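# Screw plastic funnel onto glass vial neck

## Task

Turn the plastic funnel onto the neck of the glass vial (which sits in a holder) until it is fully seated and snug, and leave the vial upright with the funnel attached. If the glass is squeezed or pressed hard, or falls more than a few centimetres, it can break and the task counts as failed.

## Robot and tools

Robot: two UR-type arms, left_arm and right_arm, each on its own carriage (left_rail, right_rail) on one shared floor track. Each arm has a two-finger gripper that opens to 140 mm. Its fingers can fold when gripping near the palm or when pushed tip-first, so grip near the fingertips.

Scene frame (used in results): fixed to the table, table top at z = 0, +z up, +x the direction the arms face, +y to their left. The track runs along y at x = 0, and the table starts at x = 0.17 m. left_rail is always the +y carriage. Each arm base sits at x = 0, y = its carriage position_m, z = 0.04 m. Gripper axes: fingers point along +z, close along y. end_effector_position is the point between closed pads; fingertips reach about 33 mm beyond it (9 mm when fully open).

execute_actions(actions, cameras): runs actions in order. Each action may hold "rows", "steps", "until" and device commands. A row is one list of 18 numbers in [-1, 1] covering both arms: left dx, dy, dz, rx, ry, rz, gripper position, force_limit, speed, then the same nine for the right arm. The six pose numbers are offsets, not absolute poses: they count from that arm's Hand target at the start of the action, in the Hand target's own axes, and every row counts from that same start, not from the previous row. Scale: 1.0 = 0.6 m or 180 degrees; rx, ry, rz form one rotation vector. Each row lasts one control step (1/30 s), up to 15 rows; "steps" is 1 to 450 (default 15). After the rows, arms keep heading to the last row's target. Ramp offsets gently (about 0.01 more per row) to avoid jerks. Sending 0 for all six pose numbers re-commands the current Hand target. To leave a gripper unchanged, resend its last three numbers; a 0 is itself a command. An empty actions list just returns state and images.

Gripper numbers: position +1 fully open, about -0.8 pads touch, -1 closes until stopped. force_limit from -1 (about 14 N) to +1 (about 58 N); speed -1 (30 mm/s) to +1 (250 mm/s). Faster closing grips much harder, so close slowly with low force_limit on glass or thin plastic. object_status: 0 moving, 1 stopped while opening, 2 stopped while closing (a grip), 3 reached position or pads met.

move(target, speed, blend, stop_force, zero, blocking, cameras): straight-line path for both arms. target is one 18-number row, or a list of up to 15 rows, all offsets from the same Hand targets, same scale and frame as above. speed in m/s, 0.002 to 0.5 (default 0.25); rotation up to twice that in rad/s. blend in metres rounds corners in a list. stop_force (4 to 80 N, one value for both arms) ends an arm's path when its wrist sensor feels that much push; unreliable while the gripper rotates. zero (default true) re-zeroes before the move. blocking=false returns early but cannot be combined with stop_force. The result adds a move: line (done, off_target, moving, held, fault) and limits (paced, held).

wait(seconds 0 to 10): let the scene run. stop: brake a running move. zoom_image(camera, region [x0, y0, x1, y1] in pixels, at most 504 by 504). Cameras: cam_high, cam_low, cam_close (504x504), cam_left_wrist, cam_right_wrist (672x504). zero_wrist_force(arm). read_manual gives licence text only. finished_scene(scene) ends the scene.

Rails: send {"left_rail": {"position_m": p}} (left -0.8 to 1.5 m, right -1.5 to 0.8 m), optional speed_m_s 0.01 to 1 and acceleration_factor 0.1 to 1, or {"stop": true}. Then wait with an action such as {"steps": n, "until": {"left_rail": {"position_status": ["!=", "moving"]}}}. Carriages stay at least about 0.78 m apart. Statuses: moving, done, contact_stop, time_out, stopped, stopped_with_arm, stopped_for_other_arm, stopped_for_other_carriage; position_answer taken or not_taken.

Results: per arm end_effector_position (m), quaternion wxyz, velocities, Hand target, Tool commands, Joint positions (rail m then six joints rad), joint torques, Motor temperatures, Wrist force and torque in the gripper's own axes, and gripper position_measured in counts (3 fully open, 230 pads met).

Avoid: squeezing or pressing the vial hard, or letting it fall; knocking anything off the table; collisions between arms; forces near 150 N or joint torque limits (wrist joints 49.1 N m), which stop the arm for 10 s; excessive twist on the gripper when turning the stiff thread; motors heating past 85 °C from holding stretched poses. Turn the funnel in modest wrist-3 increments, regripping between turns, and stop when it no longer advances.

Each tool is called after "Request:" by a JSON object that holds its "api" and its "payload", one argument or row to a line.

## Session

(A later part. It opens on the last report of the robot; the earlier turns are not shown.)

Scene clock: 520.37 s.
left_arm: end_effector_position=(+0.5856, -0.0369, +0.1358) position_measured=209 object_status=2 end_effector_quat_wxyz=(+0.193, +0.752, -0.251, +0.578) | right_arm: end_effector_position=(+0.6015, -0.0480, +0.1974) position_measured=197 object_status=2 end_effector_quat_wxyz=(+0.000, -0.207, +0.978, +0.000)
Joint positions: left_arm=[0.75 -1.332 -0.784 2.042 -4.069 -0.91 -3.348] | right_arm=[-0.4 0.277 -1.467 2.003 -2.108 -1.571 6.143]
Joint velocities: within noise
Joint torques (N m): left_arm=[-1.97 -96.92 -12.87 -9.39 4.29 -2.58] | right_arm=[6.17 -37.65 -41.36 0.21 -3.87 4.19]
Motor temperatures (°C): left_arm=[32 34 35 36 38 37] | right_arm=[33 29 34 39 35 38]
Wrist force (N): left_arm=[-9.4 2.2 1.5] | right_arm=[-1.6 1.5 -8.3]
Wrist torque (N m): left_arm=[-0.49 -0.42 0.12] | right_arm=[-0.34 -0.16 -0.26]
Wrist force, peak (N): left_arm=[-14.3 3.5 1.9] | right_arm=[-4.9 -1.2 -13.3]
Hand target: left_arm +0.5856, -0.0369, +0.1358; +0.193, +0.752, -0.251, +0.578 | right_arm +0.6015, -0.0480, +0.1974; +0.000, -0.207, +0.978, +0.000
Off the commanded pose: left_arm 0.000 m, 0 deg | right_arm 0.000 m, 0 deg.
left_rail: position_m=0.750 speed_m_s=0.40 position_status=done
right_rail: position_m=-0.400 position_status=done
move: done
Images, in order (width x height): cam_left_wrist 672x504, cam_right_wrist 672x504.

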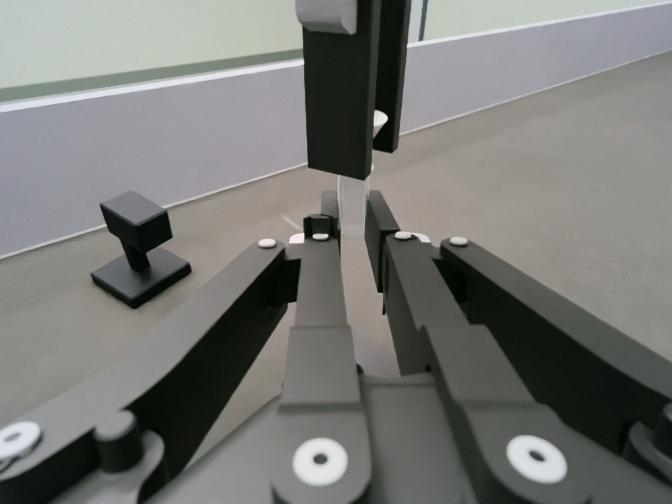

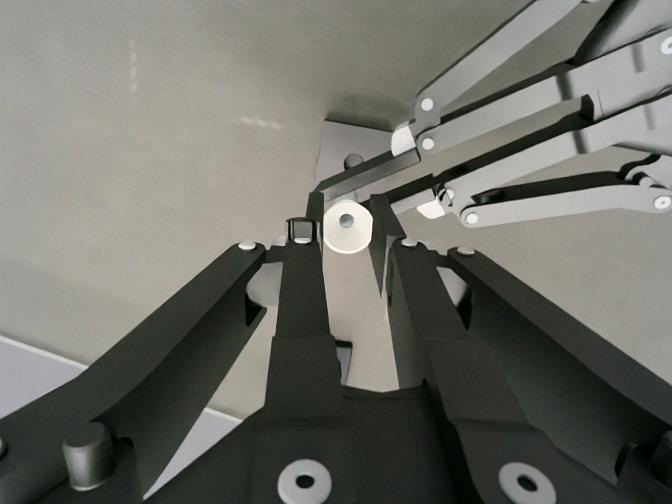

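Request:
{"api": "execute_actions", "payload": {
  "actions": [
    {"rows":[[0,0,0,0,0,0,-1,-0.03,-1,0,0,-0.0012,0,0,0,-1,0.5,-1]],"steps":20},
    {"rows":[[0,0,0,0,0,0,-0.3,-0.05,-1,0,0,0,0,0,0,-1,0.5,-1]],"steps":60}
  ],
  "cameras": []
}}

Request:
{"api": "move", "payload": {
  "target": [0,0,-0.25,0,0,0,-0.3,-0.05,-1,0,0,0,0,0,0,-1,0.5,-1],
  "speed": 0.15
}}

Request:
{"api": "zoom_image", "payload": {
  "camera": "cam_right_wrist",
  "region": [280, 120, 420, 270]
}}

Request:
{"api": "zoom_image", "payload": {
  "camera": "cam_left_wrist",
  "region": [290, 70, 400, 190]
}}

Request:
{"api": "zoom_image", "payload": {
  "camera": "cam_low",
  "region": [140, 160, 260, 280]
}}

Scene clock: 524.17 s.
left_arm: end_effector_position=(+0.5856, -0.0369, +0.1358) position_measured=167 object_status=3 end_effector_quat_wxyz=(+0.193, +0.752, -0.251, +0.578) | right_arm: end_effector_position=(+0.6015, -0.0480, +0.1981) position_measured=197 object_status=2 end_effector_quat_wxyz=(+0.000, -0.207, +0.978, +0.000)
Joint positions: left_arm=[0.75 -1.332 -0.784 2.042 -4.069 -0.91 -3.348] | right_arm=[-0.4 0.277 -1.468 2.003 -2.107 -1.571 6.143]
Joint velocities: within noise
Joint torques (N m): left_arm=[3.63 -96.17 -13.39 -2.79 -2.29 -2.32] | right_arm=[5.85 -67.72 -47.45 -7.26 2.24 0.05]
Motor temperatures (°C): left_arm=[32 34 35 36 38 37] | right_arm=[33 29 34 39 35 38]
Wrist force (N): left_arm=[-1.1 -0.5 -2.3] | right_arm=[0.6 -1.0 0.6]
Wrist torque (N m): left_arm=[-0.06 -0.05 -0.08] | right_arm=[-0.26 -0.14 0.04]
Wrist force, peak (N): left_arm=[-9.9 2.8 1.4] | right_arm=[-2.2 1.0 -9.0]
Hand target: left_arm +0.5856, -0.0369, +0.1358; +0.193, +0.752, -0.251, +0.578 | right_arm +0.6015, -0.0480, +0.1981; +0.000, -0.207, +0.978, +0.000
Off the commanded pose: left_arm 0.000 m, 0 deg | right_arm 0.000 m, 0 deg.
left_rail: position_m=0.750 speed_m_s=0.40 position_status=done
right_rail: position_m=-0.400 position_status=done
No camera images: "cameras" was empty.

Scene clock: 525.67 s.
left_arm: end_effector_position=(+0.4698, +0.0502, +0.1743) position_measured=167 object_status=3 end_effector_quat_wxyz=(+0.193, +0.752, -0.251, +0.578) | right_arm: end_effector_position=(+0.6015, -0.0480, +0.1981) position_measured=197 object_status=2 end_effector_quat_wxyz=(+0.000, -0.207, +0.978, +0.000)
Joint positions: left_arm=[0.75 -1.507 -0.932 2.321 -4.143 -0.747 -3.431] | right_arm=[-0.4 0.277 -1.468 2.003 -2.107 -1.571 6.143]
Joint velocities: within noise
Joint torques (N m): left_arm=[-9.13 -86.48 -0.89 -2.95 3.16 -2.99] | right_arm=[4.5 -64.36 -47.93 -7.19 2.07 -2.01]
Motor temperatures (°C): left_arm=[32 34 35 36 38 37] | right_arm=[33 29 34 39 35 38]
Wrist force (N): left_arm=[-1.5 -0.4 -2.6] | right_arm=[0.3 -1.5 0.5]
Wrist torque (N m): left_arm=[-0.03 0.06 -0.10] | right_arm=[-0.37 -0.07 0.04]
Wrist force, peak (N): left_arm=[-1.3 -0.1 -4.6] | right_arm=[1.1 -2.0 0.7]
Hand target: left_arm +0.4698, +0.0502, +0.1743; +0.193, +0.752, -0.251, +0.578 | right_arm +0.6015, -0.0480, +0.1981; +0.000, -0.207, +0.978, +0.000
Off the commanded pose: left_arm 0.000 m, 0 deg | right_arm 0.000 m, 0 deg.
left_rail: position_m=0.750 speed_m_s=0.40 position_status=done
right_rail: position_m=-0.400 position_status=done
move: done

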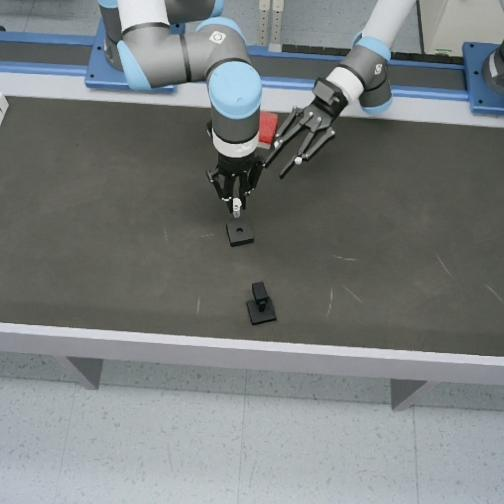

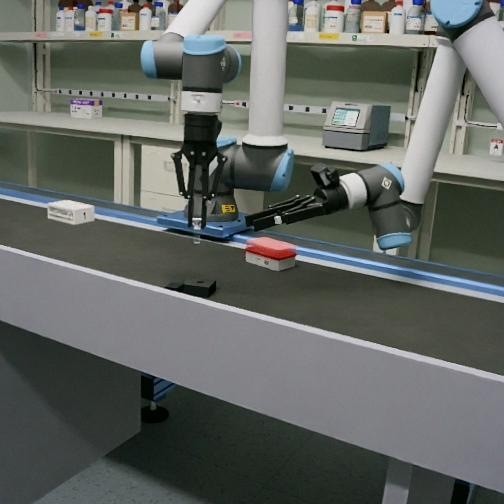

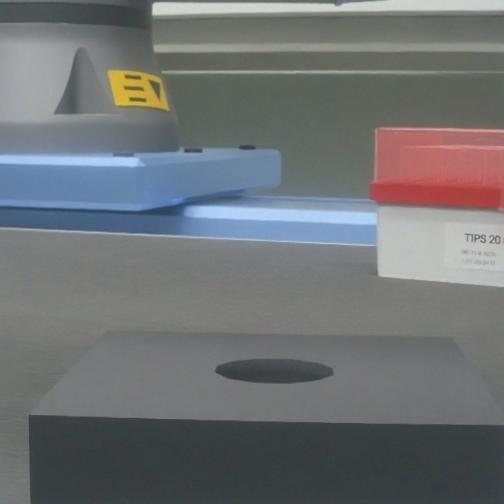

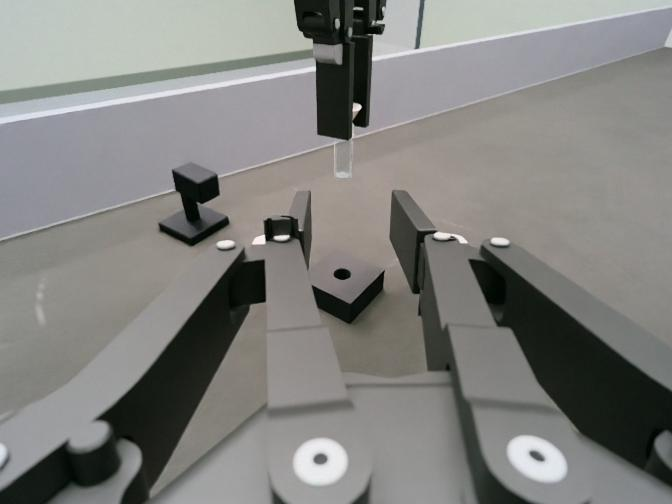

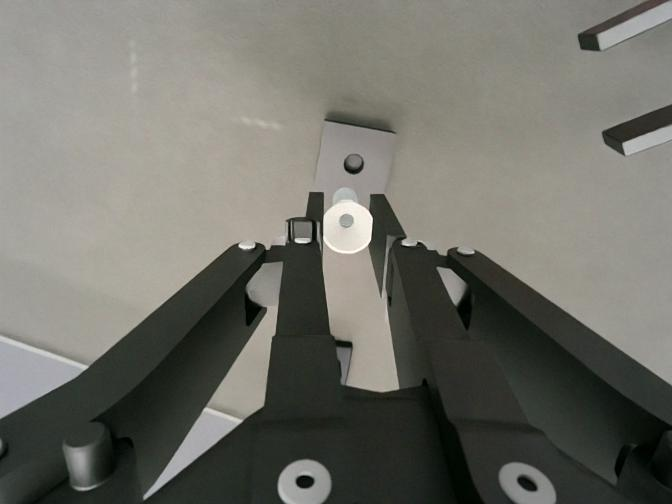

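Scaled by 3.360 from the camera's 672x504 image, which has a finer 960x720 frame.

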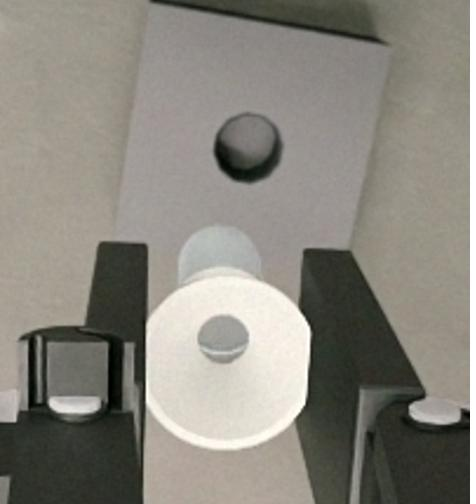

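Scaled by 4.200 from the camera's 672x504 image, which has a finer 960x720 frame.

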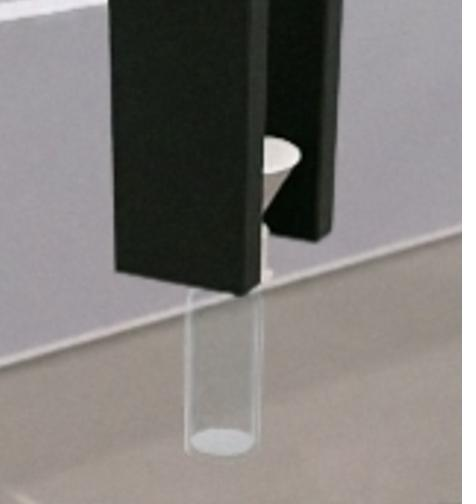

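Scaled by 4.200 from the camera's 504x504 image, which has a finer 720x720 frame.

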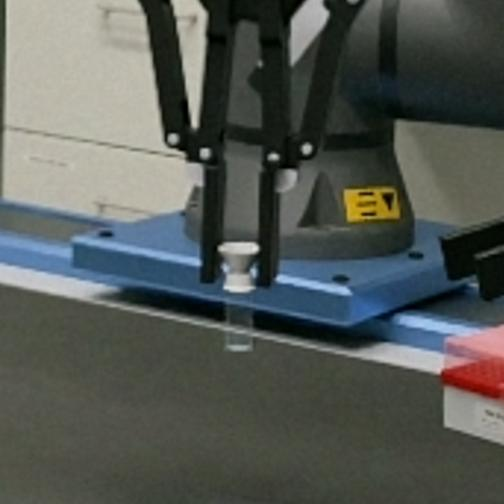

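Request:
{"api": "move", "payload": {
  "target": [0,0,0,0,0,0,-0.3,-0.05,-1,0.0102,0.0178,0.14,0,0,0,-1,0.5,-1],
  "speed": 0.08,
  "cameras": ["cam_close","cam_left_wrist","cam_right_wrist"]
}}

Request:
{"api": "zoom_image", "payload": {
  "camera": "cam_left_wrist",
  "region": [300, 210, 390, 310]
}}

Request:
{"api": "zoom_image", "payload": {
  "camera": "cam_right_wrist",
  "region": [270, 100, 420, 260]
}}

Scene clock: 528.27 s.
left_arm: end_effector_position=(+0.4698, +0.0502, +0.1743) position_measured=167 object_status=3 end_effector_quat_wxyz=(+0.193, +0.752, -0.251, +0.578) | right_arm: end_effector_position=(+0.5916, -0.0407, +0.1141) position_measured=197 object_status=2 end_effector_quat_wxyz=(+0.000, -0.207, +0.978, +0.000)
Joint positions: left_arm=[0.75 -1.507 -0.932 2.321 -4.143 -0.747 -3.431] | right_arm=[-0.4 0.292 -1.386 2.086 -2.271 -1.571 6.158]
Joint velocities: within noise
Joint torques (N m): left_arm=[-6.85 -88.09 -2.44 -2.53 3.09 -2.78] | right_arm=[6.9 -46.94 -31.75 -7.68 1.5 3.04]
Motor temperatures (°C): left_arm=[32 34 35 36 38 37] | right_arm=[33 29 34 39 35 38]
Wrist force (N): left_arm=[-1.1 -0.2 -2.7] | right_arm=[0.4 -1.1 0.5]
Wrist torque (N m): left_arm=[0.00 -0.03 -0.09] | right_arm=[-0.29 -0.08 0.02]
Wrist force, peak (N): left_arm=[-1.4 -0.5 -2.9] | right_arm=[0.3 -2.5 0.7]
Hand target: left_arm +0.4698, +0.0502, +0.1743; +0.193, +0.752, -0.251, +0.578 | right_arm +0.5916, -0.0407, +0.1141; +0.000, -0.207, +0.978, +0.000
Off the commanded pose: left_arm 0.000 m, 0 deg | right_arm 0.000 m, 0 deg.
left_rail: position_m=0.750 speed_m_s=0.40 position_status=done
right_rail: position_m=-0.400 position_status=done
move: done
Images, in order (width x height): cam_close 504x504, cam_left_wrist 672x504, cam_right_wrist 672x504.

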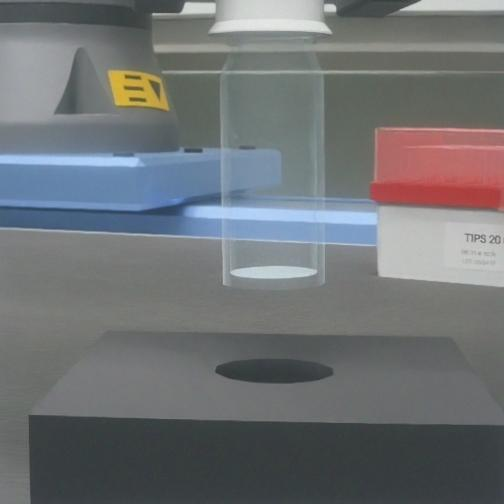

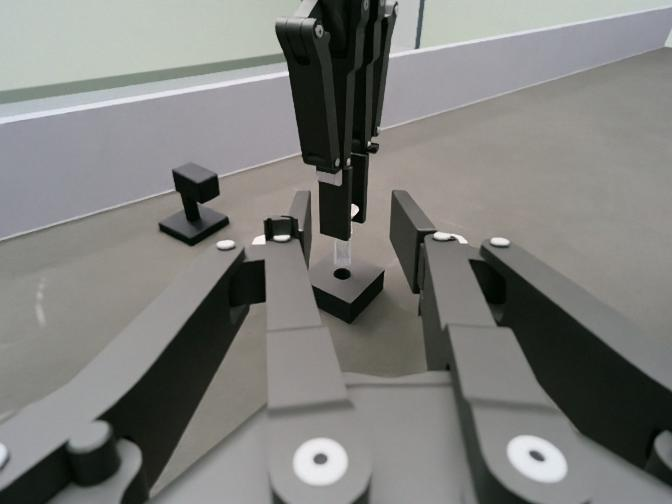

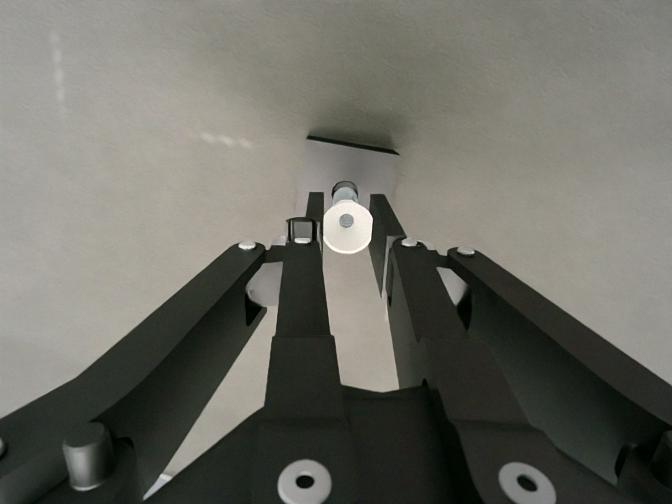

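Scaled by 5.040 from the camera's 672x504 image, which has a finer 960x720 frame.

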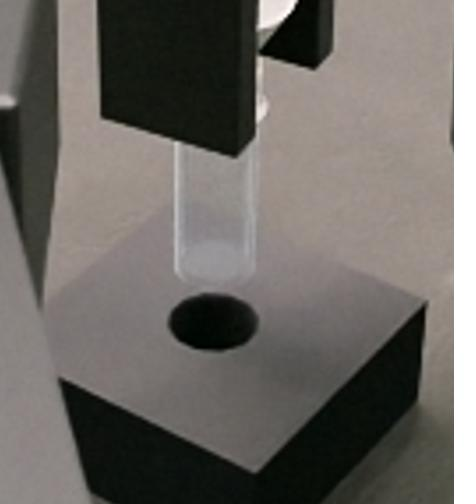

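Scaled by 3.150 from the camera's 672x504 image, which has a finer 960x720 frame.

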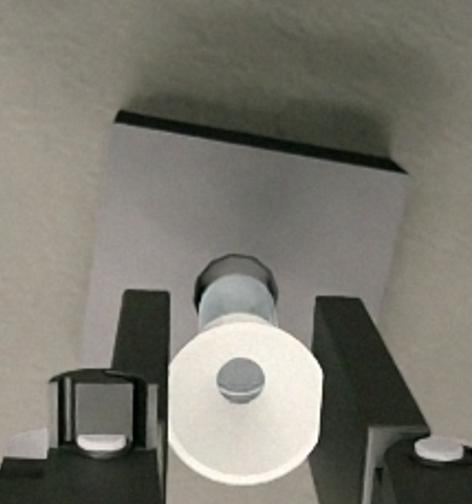

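Request:
{"api": "move", "payload": {
  "target": [0,0,0,0,0,0,-0.3,-0.05,-1,0,0,0.07,0,0,0,-1,0.5,-1],
  "speed": 0.012,
  "stop_force": 5,
  "cameras": ["cam_close","cam_left_wrist"]
}}

Request:
{"api": "zoom_image", "payload": {
  "camera": "cam_close",
  "region": [180, 130, 370, 320]
}}

Scene clock: 532.57 s.
left_arm: end_effector_position=(+0.4698, +0.0502, +0.1743) position_measured=167 object_status=3 end_effector_quat_wxyz=(+0.193, +0.752, -0.251, +0.578) | right_arm: end_effector_position=(+0.5916, -0.0407, +0.0841) position_measured=197 object_status=2 end_effector_quat_wxyz=(+0.000, -0.207, +0.978, +0.000)
Joint positions: left_arm=[0.75 -1.507 -0.932 2.321 -4.143 -0.747 -3.431] | right_arm=[-0.4 0.292 -1.348 2.107 -2.331 -1.571 6.158]
Joint velocities: within noise
Joint torques (N m): left_arm=[-7.49 -86.77 -5.08 -2 2.9 -2.86] | right_arm=[4.33 -74.43 -38.6 -1.77 -2.22 2.09]
Motor temperatures (°C): left_arm=[32 34 35 36 38 37] | right_arm=[33 29 34 39 35 38]
Wrist force (N): left_arm=[-1.2 -0.8 -2.6] | right_arm=[1.1 -0.5 -4.6]
Wrist torque (N m): left_arm=[-0.14 0.00 -0.10] | right_arm=[-0.35 -0.22 0.02]
Wrist force, peak (N): left_arm=[-1.7 -0.5 -2.8] | right_arm=[0.7 -0.8 -10.7]
Hand target: left_arm +0.4698, +0.0502, +0.1743; +0.193, +0.752, -0.251, +0.578 | right_arm +0.5916, -0.0407, +0.0841; +0.000, -0.207, +0.978, +0.000 (not the last commanded pose)
Off the commanded pose: left_arm 0.000 m, 0 deg | right_arm 0.012 m, 0 deg.
left_rail: position_m=0.750 speed_m_s=0.40 position_status=done
right_rail: position_m=-0.400 position_status=done
move: contact (right_arm)
Images, in order (width x height): cam_close 504x504, cam_left_wrist 672x504.

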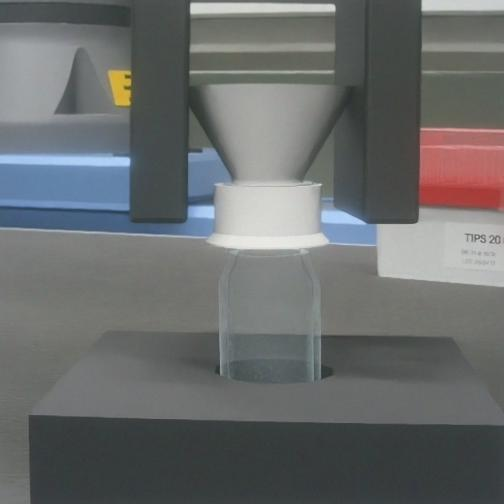

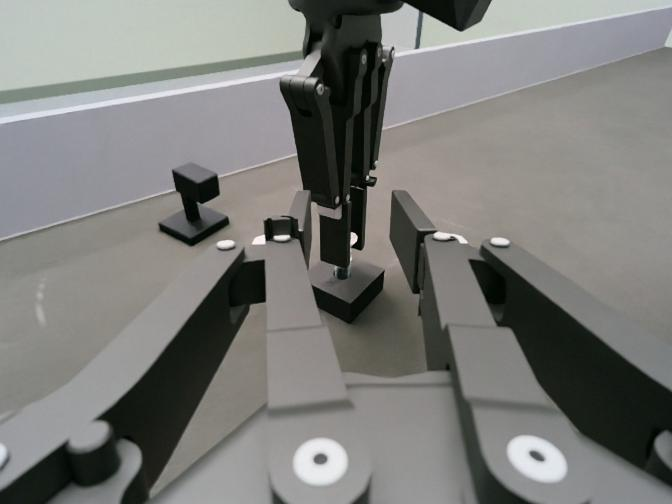

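Scaled by 2.653 from the camera's 504x504 image, which has a finer 720x720 frame.

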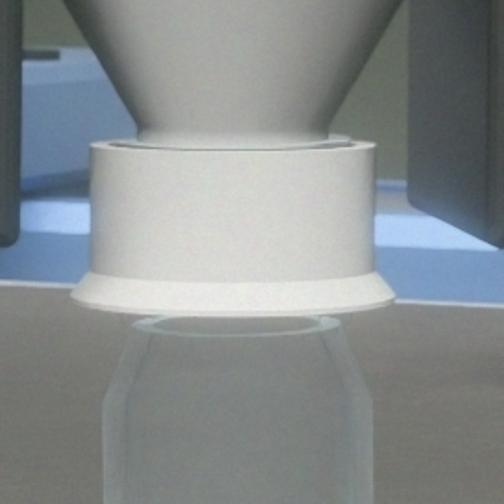

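Straight and fully down. Release.

Request:
{"api": "execute_actions", "payload": {
  "actions": [
    {"rows":[[0,0,0,0,0,0,-0.3,-0.05,-1,0,0,0,0,0,0,-0.25,0.5,-1]],"steps":60}
  ],
  "cameras": []
}}

Request:
{"api": "move", "payload": {
  "target": [0,0,0,0,0,0,-0.3,-0.05,-1,0,0,-0.12,0,0,0,-0.25,0.5,-1],
  "speed": 0.06,
  "cameras": ["cam_close","cam_right_wrist"]
}}

Scene clock: 535.43 s.
left_arm: end_effector_position=(+0.4698, +0.0502, +0.1743) position_measured=167 object_status=3 end_effector_quat_wxyz=(+0.193, +0.752, -0.251, +0.578) | right_arm: end_effector_position=(+0.5916, -0.0407, +0.0841) position_measured=160 object_status=3 end_effector_quat_wxyz=(+0.000, -0.207, +0.978, +0.000)
Joint positions: left_arm=[0.75 -1.507 -0.932 2.321 -4.143 -0.747 -3.431] | right_arm=[-0.4 0.292 -1.348 2.107 -2.331 -1.571 6.158]
Joint velocities: within noise
Joint torques (N m): left_arm=[-7.53 -87.01 -6.01 -2.33 2.86 -2.69] | right_arm=[2.25 -73.44 -38.99 -5.77 -1.99 2.1]
Motor temperatures (°C): left_arm=[32 34 35 36 38 37] | right_arm=[33 29 34 39 35 38]
Wrist force (N): left_arm=[-1.3 -0.5 -2.7] | right_arm=[1.0 -1.1 0.8]
Wrist torque (N m): left_arm=[-0.06 0.01 -0.09] | right_arm=[-0.27 -0.23 0.03]
Wrist force, peak (N): left_arm=[-1.1 -0.7 -3.1] | right_arm=[1.5 -0.4 -5.1]
Hand target: left_arm +0.4698, +0.0502, +0.1743; +0.193, +0.752, -0.251, +0.578 | right_arm +0.5916, -0.0407, +0.0841; +0.000, -0.207, +0.978, +0.000
Off the commanded pose: left_arm 0.000 m, 0 deg | right_arm 0.000 m, 0 deg.
left_rail: position_m=0.750 speed_m_s=0.40 position_status=done
right_rail: position_m=-0.400 position_status=done
No camera images: "cameras" was empty.

Scene clock: 537.03 s.
left_arm: end_effector_position=(+0.4698, +0.0502, +0.1743) position_measured=167 object_status=3 end_effector_quat_wxyz=(+0.193, +0.752, -0.251, +0.578) | right_arm: end_effector_position=(+0.5916, -0.0407, +0.1561) position_measured=160 object_status=3 end_effector_quat_wxyz=(+0.000, -0.207, +0.978, +0.000)
Joint positions: left_arm=[0.75 -1.507 -0.932 2.321 -4.143 -0.747 -3.431] | right_arm=[-0.4 0.292 -1.433 2.051 -2.189 -1.571 6.158]
Joint velocities: within noise
Joint torques (N m): left_arm=[-6.85 -85.5 -8.9 -2.28 2.84 -2.53] | right_arm=[1.95 -75.24 -45.92 -1.76 -1.24 2.26]
Motor temperatures (°C): left_arm=[32 34 35 36 38 37] | right_arm=[33 29 34 39 35 38]
Wrist force (N): left_arm=[-1.4 -0.4 -2.6] | right_arm=[0.2 -1.3 0.1]
Wrist torque (N m): left_arm=[-0.03 0.03 -0.09] | right_arm=[-0.32 -0.04 0.02]
Wrist force, peak (N): left_arm=[-1.4 -1.0 -3.0] | right_arm=[0.9 -1.4 1.8]
Hand target: left_arm +0.4698, +0.0502, +0.1743; +0.193, +0.752, -0.251, +0.578 | right_arm +0.5916, -0.0407, +0.1561; +0.000, -0.207, +0.978, +0.000
Off the commanded pose: left_arm 0.000 m, 0 deg | right_arm 0.000 m, 0 deg.
left_rail: position_m=0.750 speed_m_s=0.40 position_status=done
right_rail: position_m=-0.400 position_status=done
move: done
Images, in order (width x height): cam_close 504x504, cam_right_wrist 672x504.

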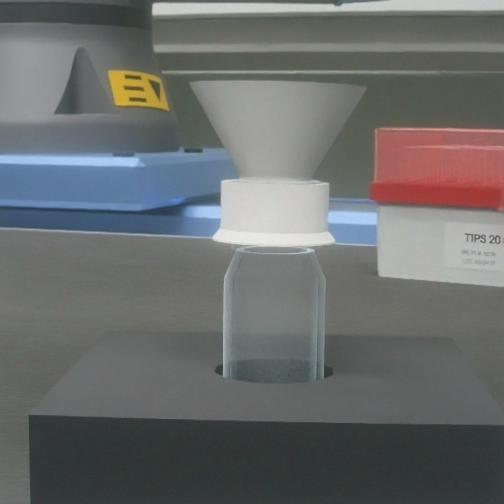

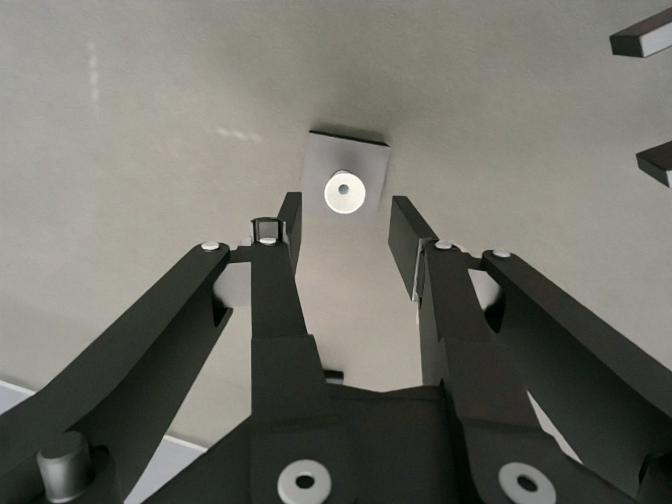

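Request:
{"api": "finished_scene", "payload": {
  "scene": 1
}}

The scene is finished: the task was done.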